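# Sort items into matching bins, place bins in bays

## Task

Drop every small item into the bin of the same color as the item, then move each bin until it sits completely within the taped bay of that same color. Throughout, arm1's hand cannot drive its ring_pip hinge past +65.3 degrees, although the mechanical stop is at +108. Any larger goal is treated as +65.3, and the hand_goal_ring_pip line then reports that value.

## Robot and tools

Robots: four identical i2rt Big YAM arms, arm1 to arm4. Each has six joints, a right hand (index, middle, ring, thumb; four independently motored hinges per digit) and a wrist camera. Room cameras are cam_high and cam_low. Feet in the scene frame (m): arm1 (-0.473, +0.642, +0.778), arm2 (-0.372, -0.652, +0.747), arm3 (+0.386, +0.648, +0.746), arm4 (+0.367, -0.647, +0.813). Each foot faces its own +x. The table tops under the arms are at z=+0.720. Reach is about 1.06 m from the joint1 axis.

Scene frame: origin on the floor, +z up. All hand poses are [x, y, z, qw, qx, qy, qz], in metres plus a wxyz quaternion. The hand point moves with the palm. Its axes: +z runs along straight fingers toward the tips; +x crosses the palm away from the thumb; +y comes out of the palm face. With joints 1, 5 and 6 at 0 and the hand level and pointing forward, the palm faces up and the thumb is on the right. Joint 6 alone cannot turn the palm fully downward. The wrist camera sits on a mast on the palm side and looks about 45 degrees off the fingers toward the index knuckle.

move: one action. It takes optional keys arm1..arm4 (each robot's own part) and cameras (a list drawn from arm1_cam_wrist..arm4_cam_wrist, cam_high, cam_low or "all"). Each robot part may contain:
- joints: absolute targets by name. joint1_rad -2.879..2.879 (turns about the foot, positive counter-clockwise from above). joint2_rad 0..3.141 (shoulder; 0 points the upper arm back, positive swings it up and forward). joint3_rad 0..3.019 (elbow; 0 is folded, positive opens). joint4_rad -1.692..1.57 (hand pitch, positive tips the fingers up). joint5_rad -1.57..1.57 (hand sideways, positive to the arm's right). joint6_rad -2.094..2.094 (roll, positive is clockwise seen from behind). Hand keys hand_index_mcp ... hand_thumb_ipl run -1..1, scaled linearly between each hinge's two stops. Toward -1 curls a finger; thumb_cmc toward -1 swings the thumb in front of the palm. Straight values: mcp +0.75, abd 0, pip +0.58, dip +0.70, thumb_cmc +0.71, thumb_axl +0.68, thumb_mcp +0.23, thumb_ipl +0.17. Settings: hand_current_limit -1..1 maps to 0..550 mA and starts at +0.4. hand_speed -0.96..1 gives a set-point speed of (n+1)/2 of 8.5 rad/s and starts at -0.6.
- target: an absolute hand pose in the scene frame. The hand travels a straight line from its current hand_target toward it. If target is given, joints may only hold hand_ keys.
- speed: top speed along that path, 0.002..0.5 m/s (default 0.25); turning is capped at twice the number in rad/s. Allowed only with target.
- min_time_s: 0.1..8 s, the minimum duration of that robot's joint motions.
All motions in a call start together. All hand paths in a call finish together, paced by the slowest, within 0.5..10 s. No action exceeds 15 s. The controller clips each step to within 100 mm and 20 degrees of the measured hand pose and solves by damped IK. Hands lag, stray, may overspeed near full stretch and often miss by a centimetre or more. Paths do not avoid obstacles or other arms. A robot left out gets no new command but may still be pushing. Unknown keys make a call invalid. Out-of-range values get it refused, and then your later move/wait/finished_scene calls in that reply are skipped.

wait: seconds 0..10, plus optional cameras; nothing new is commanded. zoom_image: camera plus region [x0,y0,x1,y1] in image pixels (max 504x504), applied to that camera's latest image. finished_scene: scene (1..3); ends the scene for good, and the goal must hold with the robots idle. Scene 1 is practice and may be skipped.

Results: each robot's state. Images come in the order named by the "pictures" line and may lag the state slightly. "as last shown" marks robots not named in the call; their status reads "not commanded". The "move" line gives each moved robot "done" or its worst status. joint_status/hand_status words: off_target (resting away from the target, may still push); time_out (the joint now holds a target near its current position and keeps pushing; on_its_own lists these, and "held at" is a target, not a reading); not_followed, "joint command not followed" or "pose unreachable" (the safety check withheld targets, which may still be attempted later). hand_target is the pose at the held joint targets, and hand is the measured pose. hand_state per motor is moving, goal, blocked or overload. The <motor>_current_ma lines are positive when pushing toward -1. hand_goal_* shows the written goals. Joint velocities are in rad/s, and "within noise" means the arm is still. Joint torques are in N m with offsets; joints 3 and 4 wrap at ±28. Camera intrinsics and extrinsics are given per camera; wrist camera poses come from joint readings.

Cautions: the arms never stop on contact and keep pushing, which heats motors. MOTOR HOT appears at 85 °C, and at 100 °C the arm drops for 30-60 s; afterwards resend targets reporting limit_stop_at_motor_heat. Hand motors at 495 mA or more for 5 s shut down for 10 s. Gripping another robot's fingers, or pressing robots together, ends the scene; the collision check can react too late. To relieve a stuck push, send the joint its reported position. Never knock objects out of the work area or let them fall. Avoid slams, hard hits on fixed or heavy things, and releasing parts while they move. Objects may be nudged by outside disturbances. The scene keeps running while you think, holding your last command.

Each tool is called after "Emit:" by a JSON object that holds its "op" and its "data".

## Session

Emit:
{"op": "move", "data": {}}

Scene clock: 0.00 s.
Joint torques (N m): no reading
Motor temperatures (°C): arm1=[24 30 40 27 33 24] | arm2=[25 30 37 25 25 25] | arm3=[24 27 37 26 23 26] | arm4=[26 37 37 25 25 23]
Heat: arm1: hottest joint3_rad 40 °C; arm2: hottest joint3_rad 37 °C; arm3: hottest joint3_rad 37 °C; arm4: hottest joint2_rad 37 °C.
Joint velocities: within noise
arm1.joint_positions: joint1_rad=+0.329 joint2_rad=+0.637 joint3_rad=+1.477 joint4_rad=-1.151 joint5_rad=-0.096 joint6_rad=+1.074 hand_index_mcp=+0.753 hand_index_abd=+0.000 hand_index_pip=+0.577 hand_index_dip=+0.696 hand_middle_mcp=+0.753 hand_middle_abd=+0.000 hand_middle_pip=+0.577 hand_middle_dip=+0.696 hand_ring_mcp=+0.753 hand_ring_abd=+0.000 hand_ring_pip=+0.577 hand_ring_dip=+0.696 hand_thumb_cmc=+0.714 hand_thumb_axl=+0.677 hand_thumb_mcp=+0.226 hand_thumb_ipl=+0.168 hand_current_limit=+0.400 hand_speed=-0.600
arm1.joint_status: not commanded
arm1.hand_state: goal,goal,goal,goal,goal,goal,goal,goal,goal,goal,goal,goal,goal,goal,goal,goal
arm1.index_mcp_current_ma: 0
arm1.index_abd_current_ma: 0
arm1.index_pip_current_ma: 0
arm1.index_dip_current_ma: 0
arm1.middle_mcp_current_ma: 0
arm1.middle_abd_current_ma: 0
arm1.middle_pip_current_ma: 0
arm1.middle_dip_current_ma: 0
arm1.ring_mcp_current_ma: 0
arm1.ring_abd_current_ma: 0
arm1.ring_pip_current_ma: 0
arm1.ring_dip_current_ma: 0
arm1.thumb_cmc_current_ma: 0
arm1.thumb_axl_current_ma: 0
arm1.thumb_mcp_current_ma: 0
arm1.thumb_ipl_current_ma: 0
arm1.hand_goal_index_mcp: 0.754
arm1.hand_goal_index_abd: 0.000
arm1.hand_goal_index_pip: 0.576
arm1.hand_goal_index_dip: 0.696
arm1.hand_goal_middle_mcp: 0.754
arm1.hand_goal_middle_abd: 0.000
arm1.hand_goal_middle_pip: 0.576
arm1.hand_goal_middle_dip: 0.696
arm1.hand_goal_ring_mcp: 0.754
arm1.hand_goal_ring_abd: 0.000
arm1.hand_goal_ring_pip: 0.576
arm1.hand_goal_ring_dip: 0.696
arm1.hand_goal_thumb_cmc: 0.714
arm1.hand_goal_thumb_axl: 0.678
arm1.hand_goal_thumb_mcp: 0.226
arm1.hand_goal_thumb_ipl: 0.168
arm1.hand: x=-0.4228 y=+0.3745 z=+1.4137 quat_wxyz=(+0.402, +0.776, -0.225, +0.431) (m; scene frame)
arm1.hand_target: x=-0.4246 y=+0.3784 z=+1.4265 quat_wxyz=(+0.410, +0.768, -0.222, +0.438) (m; scene frame)
arm1.hand_status: not commanded
arm2.joint_positions: joint1_rad=-0.256 joint2_rad=+0.620 joint3_rad=+1.445 joint4_rad=-1.311 joint5_rad=-0.095 joint6_rad=+1.170 hand_index_mcp=+0.753 hand_index_abd=+0.000 hand_index_pip=+0.577 hand_index_dip=+0.696 hand_middle_mcp=+0.753 hand_middle_abd=+0.000 hand_middle_pip=+0.577 hand_middle_dip=+0.696 hand_ring_mcp=+0.753 hand_ring_abd=+0.000 hand_ring_pip=+0.577 hand_ring_dip=+0.696 hand_thumb_cmc=+0.714 hand_thumb_axl=+0.677 hand_thumb_mcp=+0.226 hand_thumb_ipl=+0.168 hand_current_limit=+0.400 hand_speed=-0.600
arm2.joint_status: not commanded
arm2.hand_state: goal,goal,goal,goal,goal,goal,goal,goal,goal,goal,goal,goal,goal,goal,goal,goal
arm2.index_mcp_current_ma: 0
arm2.index_abd_current_ma: 0
arm2.index_pip_current_ma: 0
arm2.index_dip_current_ma: 0
arm2.middle_mcp_current_ma: 0
arm2.middle_abd_current_ma: 0
arm2.middle_pip_current_ma: 0
arm2.middle_dip_current_ma: 0
arm2.ring_mcp_current_ma: 0
arm2.ring_abd_current_ma: 0
arm2.ring_pip_current_ma: 0
arm2.ring_dip_current_ma: 0
arm2.thumb_cmc_current_ma: 0
arm2.thumb_axl_current_ma: 0
arm2.thumb_mcp_current_ma: 0
arm2.thumb_ipl_current_ma: 0
arm2.hand_goal_index_mcp: 0.754
arm2.hand_goal_index_abd: 0.000
arm2.hand_goal_index_pip: 0.576
arm2.hand_goal_index_dip: 0.696
arm2.hand_goal_middle_mcp: 0.754
arm2.hand_goal_middle_abd: 0.000
arm2.hand_goal_middle_pip: 0.576
arm2.hand_goal_middle_dip: 0.696
arm2.hand_goal_ring_mcp: 0.754
arm2.hand_goal_ring_abd: 0.000
arm2.hand_goal_ring_pip: 0.576
arm2.hand_goal_ring_dip: 0.696
arm2.hand_goal_thumb_cmc: 0.714
arm2.hand_goal_thumb_axl: 0.678
arm2.hand_goal_thumb_mcp: 0.226
arm2.hand_goal_thumb_ipl: 0.168
arm2.hand: x=-0.2546 y=-0.4251 z=+1.3248 quat_wxyz=(-0.290, +0.512, +0.685, +0.430) (m; scene frame)
arm2.hand_target: x=-0.2550 y=-0.4286 z=+1.3358 quat_wxyz=(-0.295, +0.508, +0.680, +0.440) (m; scene frame)
arm2.hand_status: not commanded
arm3.joint_positions: joint1_rad=+0.240 joint2_rad=+0.596 joint3_rad=+1.450 joint4_rad=-1.425 joint5_rad=-0.086 joint6_rad=+1.164 hand_index_mcp=+0.753 hand_index_abd=+0.000 hand_index_pip=+0.577 hand_index_dip=+0.696 hand_middle_mcp=+0.753 hand_middle_abd=+0.000 hand_middle_pip=+0.577 hand_middle_dip=+0.696 hand_ring_mcp=+0.753 hand_ring_abd=+0.000 hand_ring_pip=+0.577 hand_ring_dip=+0.696 hand_thumb_cmc=+0.714 hand_thumb_axl=+0.677 hand_thumb_mcp=+0.226 hand_thumb_ipl=+0.168 hand_current_limit=+0.400 hand_speed=-0.600
arm3.joint_status: not commanded
arm3.hand_state: goal,goal,goal,goal,goal,goal,goal,goal,goal,goal,goal,goal,goal,goal,goal,goal
arm3.index_mcp_current_ma: 0
arm3.index_abd_current_ma: 0
arm3.index_pip_current_ma: 0
arm3.index_dip_current_ma: 0
arm3.middle_mcp_current_ma: 0
arm3.middle_abd_current_ma: 0
arm3.middle_pip_current_ma: 0
arm3.middle_dip_current_ma: 0
arm3.ring_mcp_current_ma: 0
arm3.ring_abd_current_ma: 0
arm3.ring_pip_current_ma: 0
arm3.ring_dip_current_ma: 0
arm3.thumb_cmc_current_ma: 0
arm3.thumb_axl_current_ma: 0
arm3.thumb_mcp_current_ma: 0
arm3.thumb_ipl_current_ma: 0
arm3.hand_goal_index_mcp: 0.754
arm3.hand_goal_index_abd: 0.000
arm3.hand_goal_index_pip: 0.576
arm3.hand_goal_index_dip: 0.696
arm3.hand_goal_middle_mcp: 0.754
arm3.hand_goal_middle_abd: 0.000
arm3.hand_goal_middle_pip: 0.576
arm3.hand_goal_middle_dip: 0.696
arm3.hand_goal_ring_mcp: 0.754
arm3.hand_goal_ring_abd: 0.000
arm3.hand_goal_ring_pip: 0.576
arm3.hand_goal_ring_dip: 0.696
arm3.hand_goal_thumb_cmc: 0.714
arm3.hand_goal_thumb_axl: 0.678
arm3.hand_goal_thumb_mcp: 0.226
arm3.hand_goal_thumb_ipl: 0.168
arm3.hand: x=+0.3377 y=+0.4146 z=+1.3033 quat_wxyz=(+0.358, +0.770, -0.428, +0.310) (m; scene frame)
arm3.hand_target: x=+0.3374 y=+0.4171 z=+1.3144 quat_wxyz=(+0.367, +0.765, -0.424, +0.317) (m; scene frame)
arm3.hand_status: not commanded
arm4.joint_positions: joint1_rad=-0.015 joint2_rad=+0.616 joint3_rad=+1.371 joint4_rad=-1.216 joint5_rad=-0.033 joint6_rad=+1.136 hand_index_mcp=+0.753 hand_index_abd=+0.000 hand_index_pip=+0.577 hand_index_dip=+0.696 hand_middle_mcp=+0.753 hand_middle_abd=+0.000 hand_middle_pip=+0.577 hand_middle_dip=+0.696 hand_ring_mcp=+0.753 hand_ring_abd=+0.000 hand_ring_pip=+0.577 hand_ring_dip=+0.696 hand_thumb_cmc=+0.714 hand_thumb_axl=+0.677 hand_thumb_mcp=+0.226 hand_thumb_ipl=+0.168 hand_current_limit=+0.400 hand_speed=-0.600
arm4.joint_status: not commanded
arm4.hand_state: goal,goal,goal,goal,goal,goal,goal,goal,goal,goal,goal,goal,goal,goal,goal,goal
arm4.index_mcp_current_ma: 0
arm4.index_abd_current_ma: 0
arm4.index_pip_current_ma: 0
arm4.index_dip_current_ma: 0
arm4.middle_mcp_current_ma: 0
arm4.middle_abd_current_ma: 0
arm4.middle_pip_current_ma: 0
arm4.middle_dip_current_ma: 0
arm4.ring_mcp_current_ma: 0
arm4.ring_abd_current_ma: 0
arm4.ring_pip_current_ma: 0
arm4.ring_dip_current_ma: 0
arm4.thumb_cmc_current_ma: 0
arm4.thumb_axl_current_ma: 0
arm4.thumb_mcp_current_ma: 0
arm4.thumb_ipl_current_ma: 0
arm4.hand_goal_index_mcp: 0.754
arm4.hand_goal_index_abd: 0.000
arm4.hand_goal_index_pip: 0.576
arm4.hand_goal_index_dip: 0.696
arm4.hand_goal_middle_mcp: 0.754
arm4.hand_goal_middle_abd: 0.000
arm4.hand_goal_middle_pip: 0.576
arm4.hand_goal_middle_dip: 0.696
arm4.hand_goal_ring_mcp: 0.754
arm4.hand_goal_ring_abd: 0.000
arm4.hand_goal_ring_pip: 0.576
arm4.hand_goal_ring_dip: 0.696
arm4.hand_goal_thumb_cmc: 0.714
arm4.hand_goal_thumb_axl: 0.678
arm4.hand_goal_thumb_mcp: 0.226
arm4.hand_goal_thumb_ipl: 0.168
arm4.hand: x=+0.4892 y=-0.4064 z=+1.3833 quat_wxyz=(-0.263, +0.504, +0.681, +0.460) (m; scene frame)
arm4.hand_target: x=+0.4887 y=-0.4101 z=+1.3972 quat_wxyz=(-0.269, +0.499, +0.675, +0.472) (m; scene frame)
arm4.hand_status: not commanded
pictures: arm1_cam_wrist, arm2_cam_wrist, arm3_cam_wrist, arm4_cam_wrist, cam_high, cam_low
camera_calibration:
arm1_cam_wrist: T_world_to_cam=[[-0.83605, -0.376681, -0.398913, 0.386776], [-0.233571, 0.90226, -0.362453, 0.0280601], [0.496452, -0.209854, -0.842316, 1.59976], [0, 0, 0, 1]] pos_world=[-0.464287, 0.456091, 1.51197]
arm2_cam_wrist: T_world_to_cam=[[0.836608, -0.250676, -0.487083, 0.788257], [-0.368166, -0.915698, -0.161095, -0.323533], [-0.405638, 0.314101, -0.85837, 1.29518], [0, 0, 0, 1]] pos_world=[-0.253203, -0.505478, 1.44357]
arm3_cam_wrist: T_world_to_cam=[[-0.887875, 0.146229, -0.436228, 0.83818], [0.17483, 0.984258, -0.0259034, -0.487258], [0.425573, -0.0992645, -0.899463, 1.19043], [0, 0, 0, 1]] pos_world=[0.32277, 0.475189, 1.42377]
arm4_cam_wrist: T_world_to_cam=[[0.889433, -0.270484, -0.368438, -0.00348355], [-0.377206, -0.889611, -0.257504, 0.13748], [-0.258116, 0.368009, -0.893278, 1.64005], [0, 0, 0, 1]] pos_world=[0.478279, -0.482192, 1.49914]

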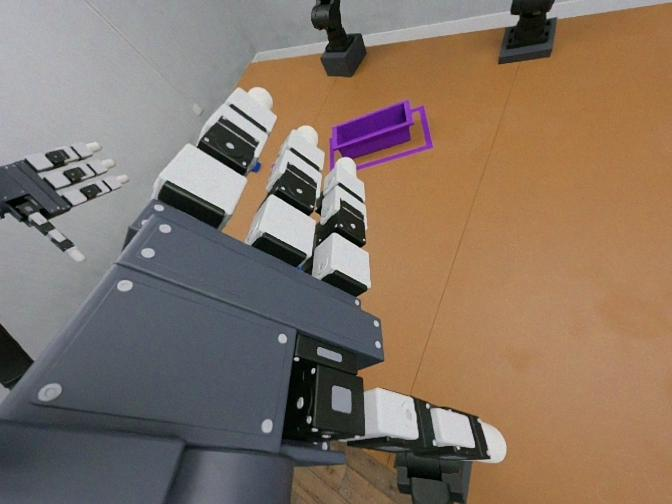

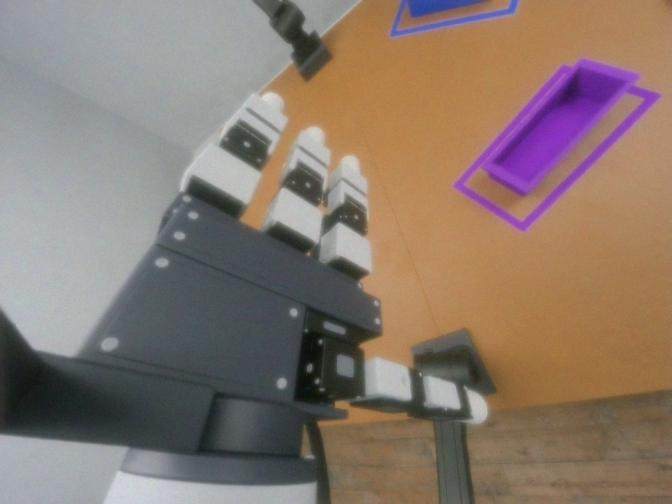

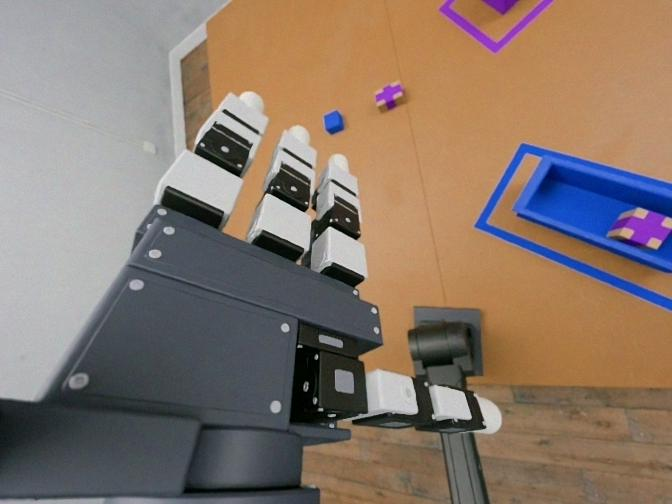

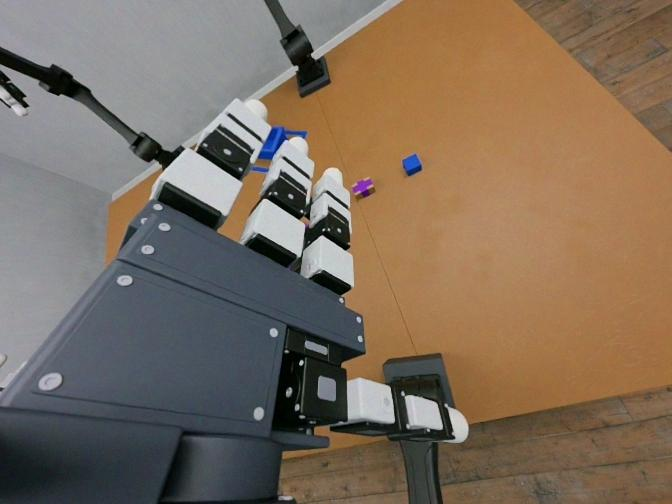

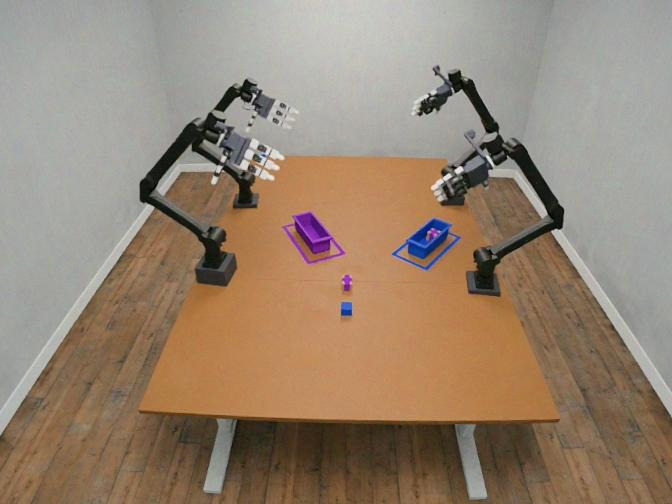

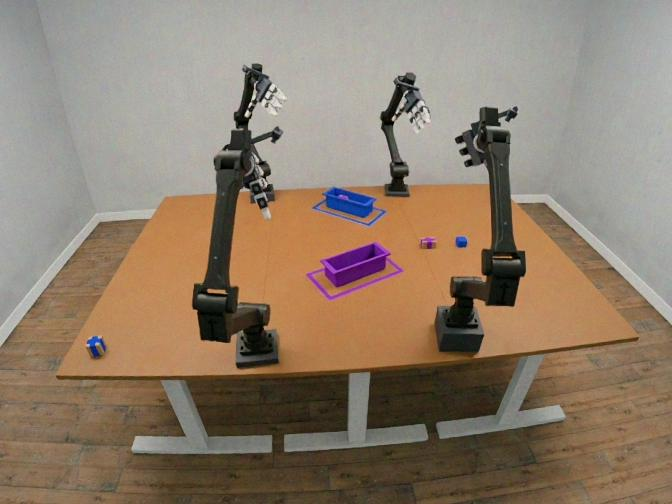

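Emit:
{"op": "zoom_image", "data": {"camera": "cam_high", "region": [270, 190, 470, 340]}}

Emit:
{"op": "zoom_image", "data": {"camera": "cam_low", "region": [290, 180, 490, 310]}}

Emit:
{"op": "zoom_image", "data": {"camera": "cam_low", "region": [60, 310, 180, 400]}}

Scaled by 2.520 from the camera's 672x504 image, which has a finer 960x720 frame.

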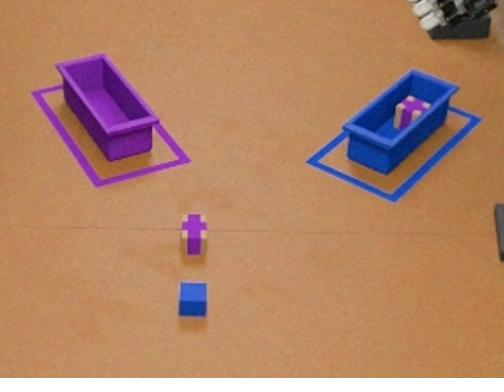

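Scaled by 2.520 from the camera's 672x504 image, which has a finer 960x720 frame.

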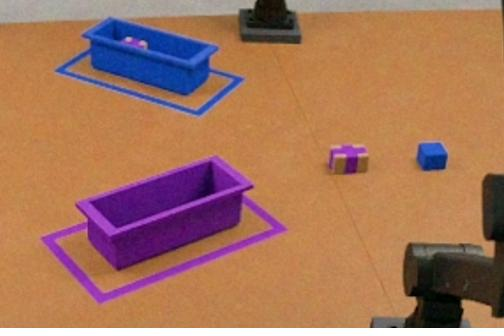

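Scaled by 4.200 from the camera's 672x504 image, which has a finer 960x720 frame.

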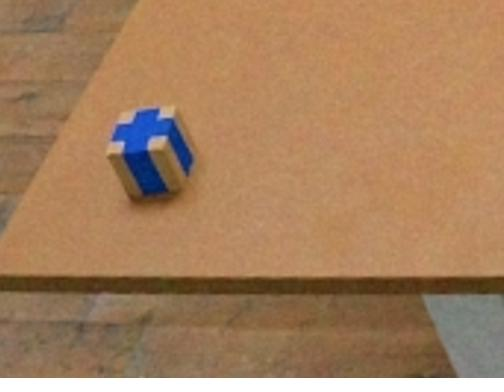

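Emit:
{"op": "zoom_image", "data": {"camera": "arm3_cam_wrist", "region": [300, 60, 420, 150]}}

Emit:
{"op": "zoom_image", "data": {"camera": "arm3_cam_wrist", "region": [492, 130, 672, 265]}}

Emit:
{"op": "zoom_image", "data": {"camera": "cam_high", "region": [320, 260, 380, 330]}}

Emit:
{"op": "zoom_image", "data": {"camera": "cam_low", "region": [400, 220, 490, 270]}}

Scaled by 4.200 from the camera's 672x504 image, which has a finer 960x720 frame.

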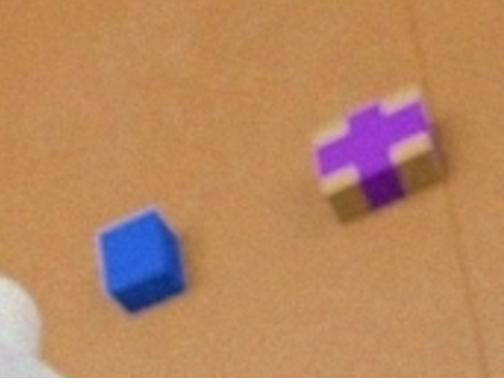

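Scaled by 2.800 from the camera's 672x504 image, which has a finer 960x720 frame.

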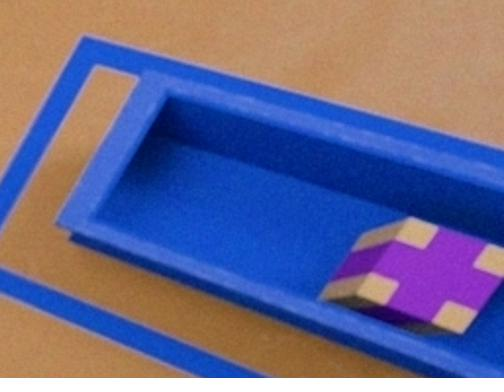

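Scaled by 7.200 from the camera's 672x504 image, which has a finer 960x720 frame.

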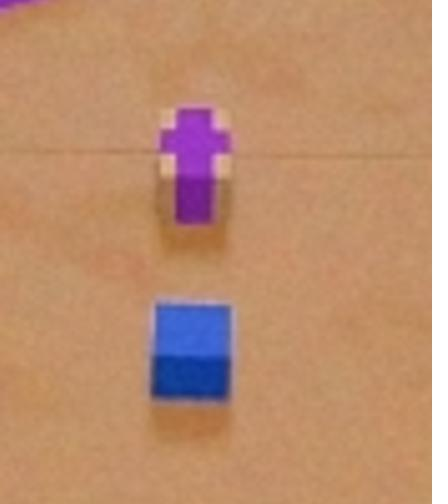

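Scaled by 5.600 from the camera's 672x504 image, which has a finer 960x720 frame.

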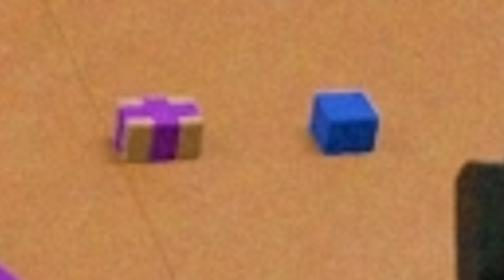

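Emit:
{"op": "zoom_image", "data": {"camera": "cam_high", "region": [385, 205, 475, 275]}}

Emit:
{"op": "zoom_image", "data": {"camera": "cam_low", "region": [305, 180, 395, 230]}}

Scaled by 5.600 from the camera's 672x504 image, which has a finer 960x720 frame.

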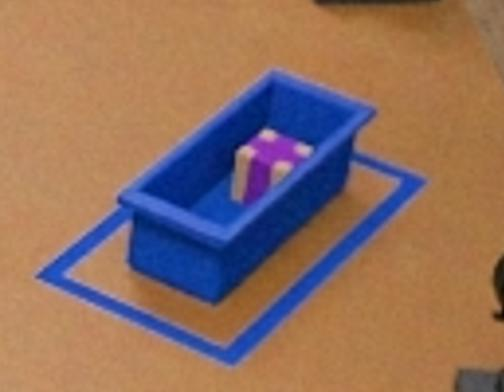

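Scaled by 5.600 from the camera's 672x504 image, which has a finer 960x720 frame.

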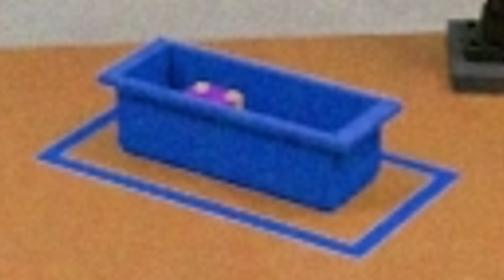

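Emit:
{"op": "move", "data": {"arm4": {"joints":{"joint1_rad":-0.096,"joint2_rad":2.259,"joint3_rad":2.016,"joint4_rad":-1.328,"joint5_rad":-1.42,"joint6_rad":1.57,"hand_index_mcp":-0.18,"hand_middle_mcp":-0.18,"hand_index_abd":-0.1,"hand_middle_abd":0.1,"hand_thumb_cmc":-0.657,"hand_thumb_mcp":0.33},"min_time_s":8}, "arm2": {"joints":{"joint1_rad":1.287,"joint2_rad":2.0,"joint3_rad":1.865,"joint4_rad":-1.436,"joint5_rad":-1.42,"joint6_rad":1.57,"hand_index_mcp":-0.28,"hand_middle_mcp":-0.28,"hand_index_abd":-0.1,"hand_middle_abd":0.1,"hand_thumb_cmc":-0.657,"hand_thumb_mcp":0.27},"min_time_s":8}, "arm3": {"joints":{"joint1_rad":-0.73,"joint2_rad":1.3,"joint3_rad":1.042,"joint4_rad":-1.31,"joint5_rad":1.42,"joint6_rad":-1.57,"hand_index_mcp":-0.30,"hand_index_abd":0.233,"hand_thumb_cmc":-0.371,"hand_thumb_mcp":0.226},"min_time_s":8}, "cameras": ["all"]}}

Scene clock: 185.80 s.
Joint torques (N m): arm1=[1.67 2.55 8.06 2.59 0.02 -0.04] | arm2=[-1.08 -16.09 12.6 -0.24 -1 0.03] | arm3=[-1.2 -8.76 6.8 0.51 1.35 -0.03] | arm4=[0.5 -19.43 12.56 0.01 -1.04 0.22]
Motor temperatures (°C): arm1=[24 29 50 28 29 24] | arm2=[25 29 53 25 25 25] | arm3=[24 27 49 27 23 26] | arm4=[26 34 50 25 24 23]
Heat: arm1: hottest joint3_rad 50 °C; arm2: hottest joint3_rad 53 °C; arm3: hottest joint3_rad 49 °C; arm4: hottest joint3_rad 50 °C.
move: arm2 done; arm3 done; arm4 done
Joint velocities: within noise
arm1: as last shown
arm1.joint_positions: joint1_rad=+0.329 joint2_rad=+0.637 joint3_rad=+1.477 joint4_rad=-1.151 joint5_rad=-0.096 joint6_rad=+1.074 hand_index_mcp=+0.755 hand_index_abd=+0.001 hand_index_pip=+0.577 hand_index_dip=+0.696 hand_middle_mcp=+0.755 hand_middle_abd=+0.001 hand_middle_pip=+0.577 hand_middle_dip=+0.696 hand_ring_mcp=+0.755 hand_ring_abd=+0.001 hand_ring_pip=+0.577 hand_ring_dip=+0.696 hand_thumb_cmc=+0.715 hand_thumb_axl=+0.677 hand_thumb_mcp=+0.226 hand_thumb_ipl=+0.168 hand_current_limit=+0.400 hand_speed=-0.600
arm1.middle_mcp_current_ma: 1
arm1.ring_mcp_current_ma: 1
arm2.joint_positions: joint1_rad=+1.288 joint2_rad=+1.970 joint3_rad=+1.811 joint4_rad=-1.425 joint5_rad=-1.418 joint6_rad=+1.561 hand_index_mcp=-0.280 hand_index_abd=-0.086 hand_index_pip=+0.577 hand_index_dip=+0.696 hand_middle_mcp=-0.280 hand_middle_abd=+0.099 hand_middle_pip=+0.577 hand_middle_dip=+0.696 hand_ring_mcp=+0.747 hand_ring_abd=+0.001 hand_ring_pip=+0.576 hand_ring_dip=+0.696 hand_thumb_cmc=-0.652 hand_thumb_axl=+0.677 hand_thumb_mcp=+0.266 hand_thumb_ipl=+0.168 hand_current_limit=+0.400 hand_speed=-0.600
arm2.joint_status: all done
arm2.hand_state: goal,goal,goal,goal,goal,goal,goal,goal,goal,goal,goal,goal,goal,goal,goal,goal
arm2.index_mcp_current_ma: 0
arm2.index_abd_current_ma: 17
arm2.index_pip_current_ma: 0
arm2.index_dip_current_ma: 0
arm2.middle_mcp_current_ma: 0
arm2.middle_abd_current_ma: 0
arm2.middle_pip_current_ma: 0
arm2.middle_dip_current_ma: 0
arm2.ring_mcp_current_ma: -9
arm2.ring_abd_current_ma: 0
arm2.ring_pip_current_ma: 0
arm2.ring_dip_current_ma: 0
arm2.thumb_cmc_current_ma: 4
arm2.thumb_axl_current_ma: 0
arm2.thumb_mcp_current_ma: -5
arm2.thumb_ipl_current_ma: 0
arm2.hand_goal_index_mcp: -0.280
arm2.hand_goal_index_abd: -0.100
arm2.hand_goal_index_pip: 0.576
arm2.hand_goal_index_dip: 0.696
arm2.hand_goal_middle_mcp: -0.280
arm2.hand_goal_middle_abd: 0.100
arm2.hand_goal_middle_pip: 0.576
arm2.hand_goal_middle_dip: 0.696
arm2.hand_goal_ring_mcp: 0.754
arm2.hand_goal_ring_abd: 0.000
arm2.hand_goal_ring_pip: 0.576
arm2.hand_goal_ring_dip: 0.696
arm2.hand_goal_thumb_cmc: -0.656
arm2.hand_goal_thumb_axl: 0.678
arm2.hand_goal_thumb_mcp: 0.270
arm2.hand_goal_thumb_ipl: 0.168
arm2.hand: x=-0.9730 y=-0.6972 z=+0.9638 quat_wxyz=(-0.065, +0.068, +0.756, -0.648) (m; scene frame)
arm2.hand_target: x=-0.9853 y=-0.6949 z=+0.9670 quat_wxyz=(-0.068, +0.067, +0.756, -0.648) (m; scene frame)
arm2.hand_status: not commanded
arm3.joint_positions: joint1_rad=-0.718 joint2_rad=+1.291 joint3_rad=+1.049 joint4_rad=-1.319 joint5_rad=+1.416 joint6_rad=-1.558 hand_index_mcp=-0.300 hand_index_abd=+0.233 hand_index_pip=+0.577 hand_index_dip=+0.696 hand_middle_mcp=+0.747 hand_middle_abd=-0.001 hand_middle_pip=+0.576 hand_middle_dip=+0.696 hand_ring_mcp=+0.746 hand_ring_abd=-0.001 hand_ring_pip=+0.576 hand_ring_dip=+0.696 hand_thumb_cmc=-0.376 hand_thumb_axl=+0.677 hand_thumb_mcp=+0.225 hand_thumb_ipl=+0.168 hand_current_limit=+0.400 hand_speed=-0.600
arm3.joint_status: all done
arm3.hand_state: goal,goal,goal,goal,goal,goal,goal,goal,goal,goal,goal,goal,goal,goal,goal,goal
arm3.index_mcp_current_ma: 0
arm3.index_abd_current_ma: -1
arm3.index_pip_current_ma: 1
arm3.index_dip_current_ma: 0
arm3.middle_mcp_current_ma: -15
arm3.middle_abd_current_ma: -1
arm3.middle_pip_current_ma: 0
arm3.middle_dip_current_ma: 0
arm3.ring_mcp_current_ma: -16
arm3.ring_abd_current_ma: 0
arm3.ring_pip_current_ma: 0
arm3.ring_dip_current_ma: 0
arm3.thumb_cmc_current_ma: -10
arm3.thumb_axl_current_ma: -1
arm3.thumb_mcp_current_ma: -2
arm3.thumb_ipl_current_ma: 0
arm3.hand_goal_index_mcp: -0.300
arm3.hand_goal_index_abd: 0.234
arm3.hand_goal_index_pip: 0.576
arm3.hand_goal_index_dip: 0.696
arm3.hand_goal_middle_mcp: 0.754
arm3.hand_goal_middle_abd: 0.000
arm3.hand_goal_middle_pip: 0.576
arm3.hand_goal_middle_dip: 0.696
arm3.hand_goal_ring_mcp: 0.754
arm3.hand_goal_ring_abd: 0.000
arm3.hand_goal_ring_pip: 0.576
arm3.hand_goal_ring_dip: 0.696
arm3.hand_goal_thumb_cmc: -0.370
arm3.hand_goal_thumb_axl: 0.678
arm3.hand_goal_thumb_mcp: 0.226
arm3.hand_goal_thumb_ipl: 0.168
arm3.hand: x=-0.0037 y=+0.5154 z=+0.9819 quat_wxyz=(-0.612, +0.709, +0.261, -0.234) (m; scene frame)
arm3.hand_target: x=-0.0051 y=+0.5206 z=+0.9768 quat_wxyz=(-0.617, +0.707, +0.262, -0.225) (m; scene frame)
arm3.hand_status: not commanded
arm4.joint_positions: joint1_rad=-0.088 joint2_rad=+2.249 joint3_rad=+1.958 joint4_rad=-1.318 joint5_rad=-1.417 joint6_rad=+1.555 hand_index_mcp=-0.182 hand_index_abd=-0.088 hand_index_pip=+0.577 hand_index_dip=+0.696 hand_middle_mcp=-0.179 hand_middle_abd=+0.098 hand_middle_pip=+0.577 hand_middle_dip=+0.696 hand_ring_mcp=+0.747 hand_ring_abd=+0.001 hand_ring_pip=+0.576 hand_ring_dip=+0.696 hand_thumb_cmc=-0.653 hand_thumb_axl=+0.677 hand_thumb_mcp=+0.326 hand_thumb_ipl=+0.168 hand_current_limit=+0.400 hand_speed=-0.600
arm4.joint_status: all done
arm4.hand_state: goal,goal,goal,goal,goal,goal,goal,goal,goal,goal,goal,goal,goal,goal,goal,goal
arm4.index_mcp_current_ma: -1
arm4.index_abd_current_ma: 11
arm4.index_pip_current_ma: 0
arm4.index_dip_current_ma: 0
arm4.middle_mcp_current_ma: 0
arm4.middle_abd_current_ma: -1
arm4.middle_pip_current_ma: 0
arm4.middle_dip_current_ma: 0
arm4.ring_mcp_current_ma: -7
arm4.ring_abd_current_ma: 0
arm4.ring_pip_current_ma: 0
arm4.ring_dip_current_ma: 0
arm4.thumb_cmc_current_ma: 2
arm4.thumb_axl_current_ma: 0
arm4.thumb_mcp_current_ma: -4
arm4.thumb_ipl_current_ma: 0
arm4.hand_goal_index_mcp: -0.180
arm4.hand_goal_index_abd: -0.100
arm4.hand_goal_index_pip: 0.576
arm4.hand_goal_index_dip: 0.696
arm4.hand_goal_middle_mcp: -0.180
arm4.hand_goal_middle_abd: 0.100
arm4.hand_goal_middle_pip: 0.576
arm4.hand_goal_middle_dip: 0.696
arm4.hand_goal_ring_mcp: 0.754
arm4.hand_goal_ring_abd: 0.000
arm4.hand_goal_ring_pip: 0.576
arm4.hand_goal_ring_dip: 0.696
arm4.hand_goal_thumb_cmc: -0.656
arm4.hand_goal_thumb_axl: 0.678
arm4.hand_goal_thumb_mcp: 0.330
arm4.hand_goal_thumb_ipl: 0.168
arm4.hand: x=+0.3609 y=+0.0209 z=+0.9077 quat_wxyz=(-0.507, +0.596, +0.468, -0.410) (m; scene frame)
arm4.hand_target: x=+0.3689 y=+0.0336 z=+0.9225 quat_wxyz=(-0.516, +0.593, +0.470, -0.402) (m; scene frame)
arm4.hand_status: not commanded
pictures: arm1_cam_wrist, arm2_cam_wrist, arm3_cam_wrist, arm4_cam_wrist, cam_high, cam_low
camera_calibration:
arm1_cam_wrist: T_world_to_cam=[[-0.83605, -0.376681, -0.398913, 0.386776], [-0.233571, 0.90226, -0.362453, 0.0280601], [0.496452, -0.209854, -0.842316, 1.59976], [0, 0, 0, 1]] pos_world=[-0.464287, 0.456091, 1.51197]
arm2_cam_wrist: T_world_to_cam=[[0.76844, -0.088794, -0.633731, 1.33318], [0.559635, 0.573517, 0.598236, 0.313864], [0.310336, -0.814367, 0.490406, -0.610669], [0, 0, 0, 1]] pos_world=[-1.0106, -0.558937, 0.956588]
arm3_cam_wrist: T_world_to_cam=[[-0.531698, -0.615713, -0.581545, 0.916878], [0.167673, -0.749582, 0.640322, -0.295663], [-0.830171, 0.242949, 0.50179, -0.50011], [0, 0, 0, 1]] pos_world=[0.121901, 0.464411, 0.973475]
arm4_cam_wrist: T_world_to_cam=[[-0.0827016, -0.74763, -0.658946, 0.675628], [0.517388, -0.59733, 0.612786, -0.772069], [-0.851745, -0.290252, 0.436215, 0.0460935], [0, 0, 0, 1]] pos_world=[0.494595, 0.0573192, 0.898209]

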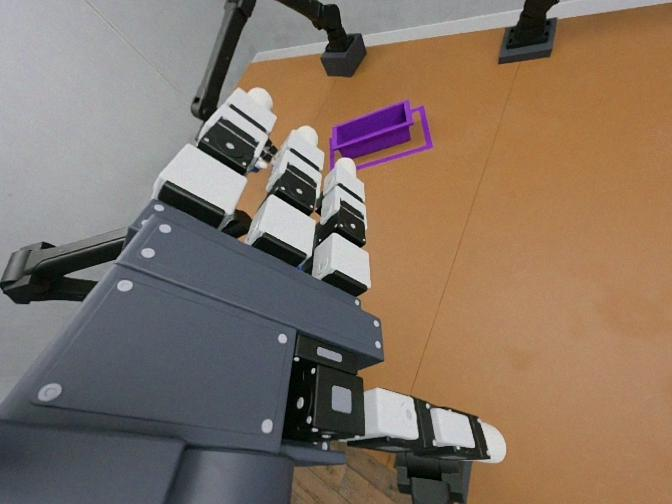

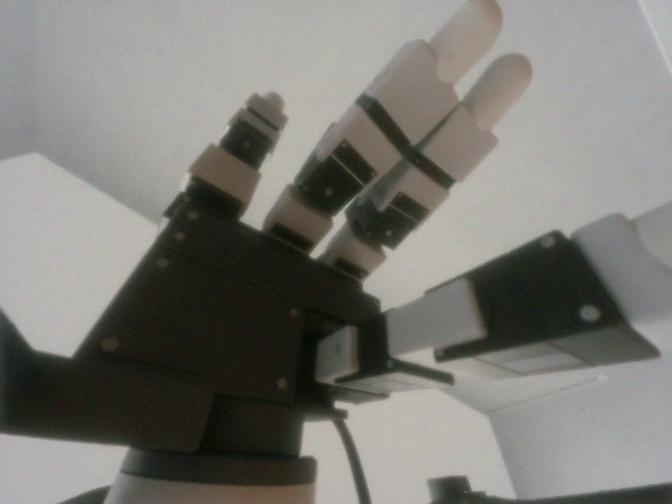

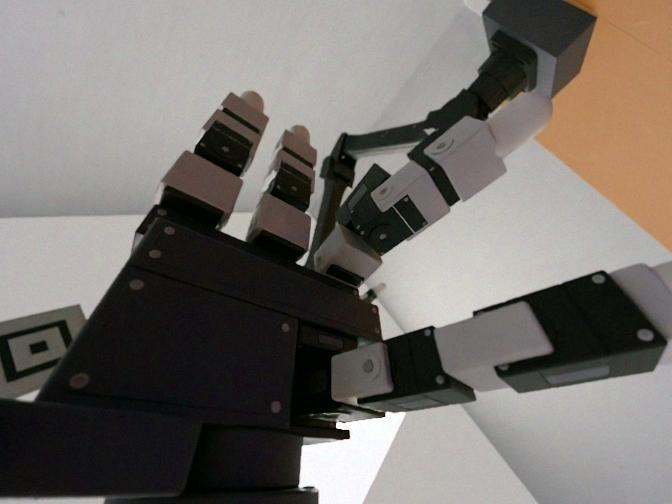

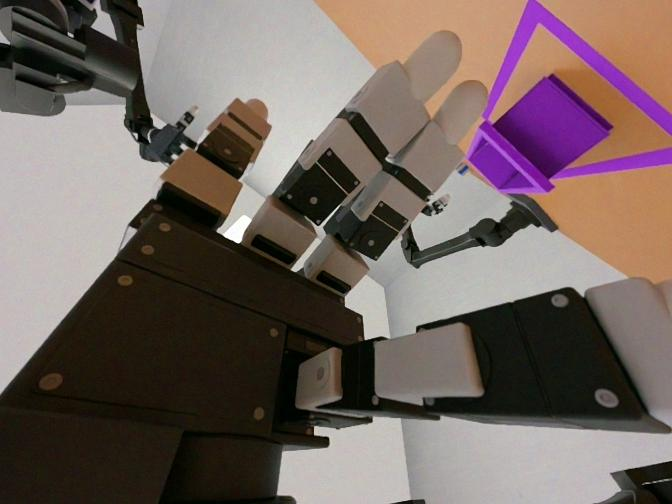

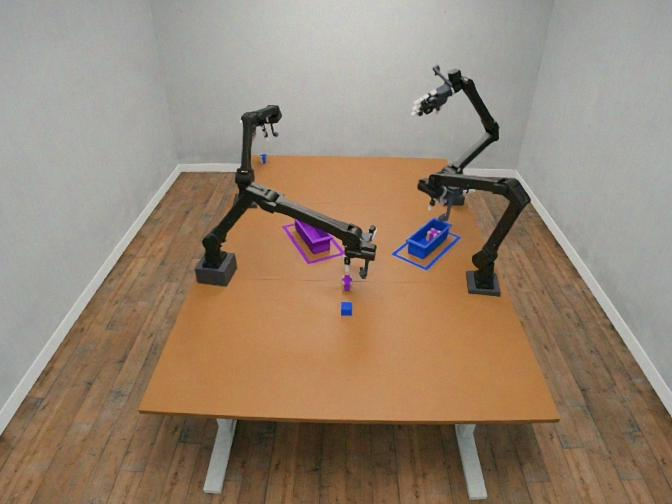

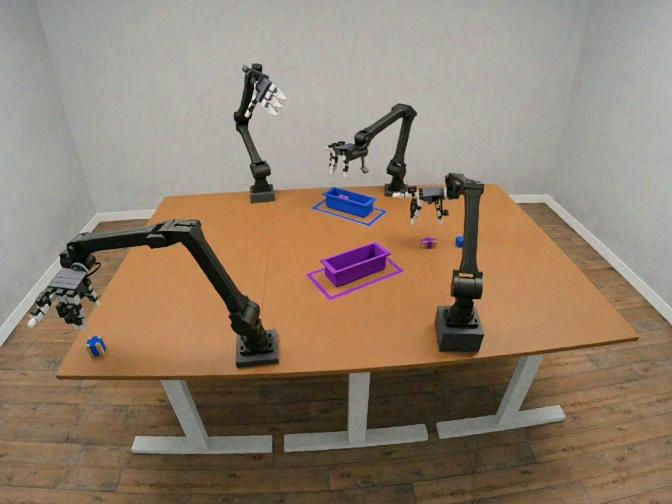

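Emit:
{"op": "zoom_image", "data": {"camera": "cam_high", "region": [310, 210, 400, 330]}}

Emit:
{"op": "zoom_image", "data": {"camera": "cam_low", "region": [380, 160, 500, 270]}}

Emit:
{"op": "zoom_image", "data": {"camera": "cam_low", "region": [20, 220, 180, 380]}}

Emit:
{"op": "zoom_image", "data": {"camera": "cam_high", "region": [220, 90, 320, 190]}}

Scaled by 4.200 from the camera's 672x504 image, which has a finer 960x720 frame.

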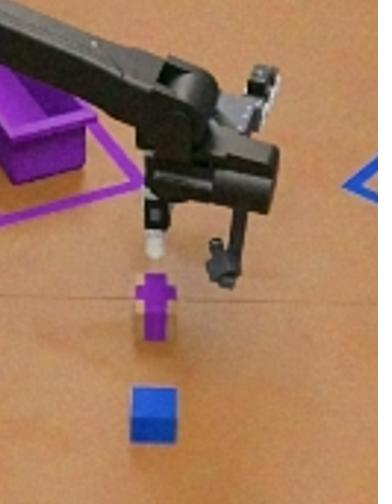

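Scaled by 4.200 from the camera's 672x504 image, which has a finer 960x720 frame.

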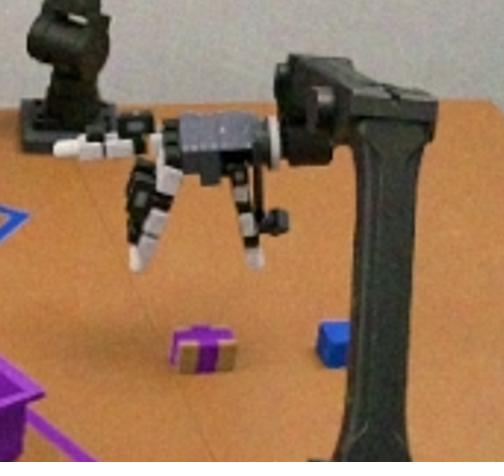

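Scaled by 3.150 from the camera's 672x504 image, which has a finer 960x720 frame.

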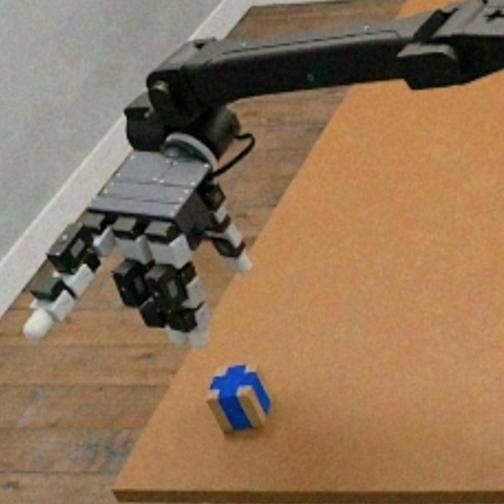

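Scaled by 5.040 from the camera's 672x504 image, which has a finer 960x720 frame.

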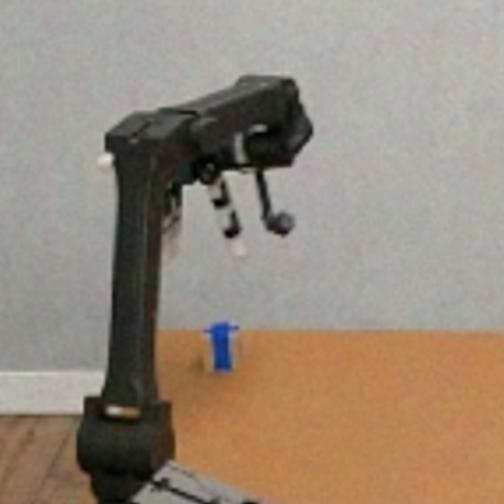

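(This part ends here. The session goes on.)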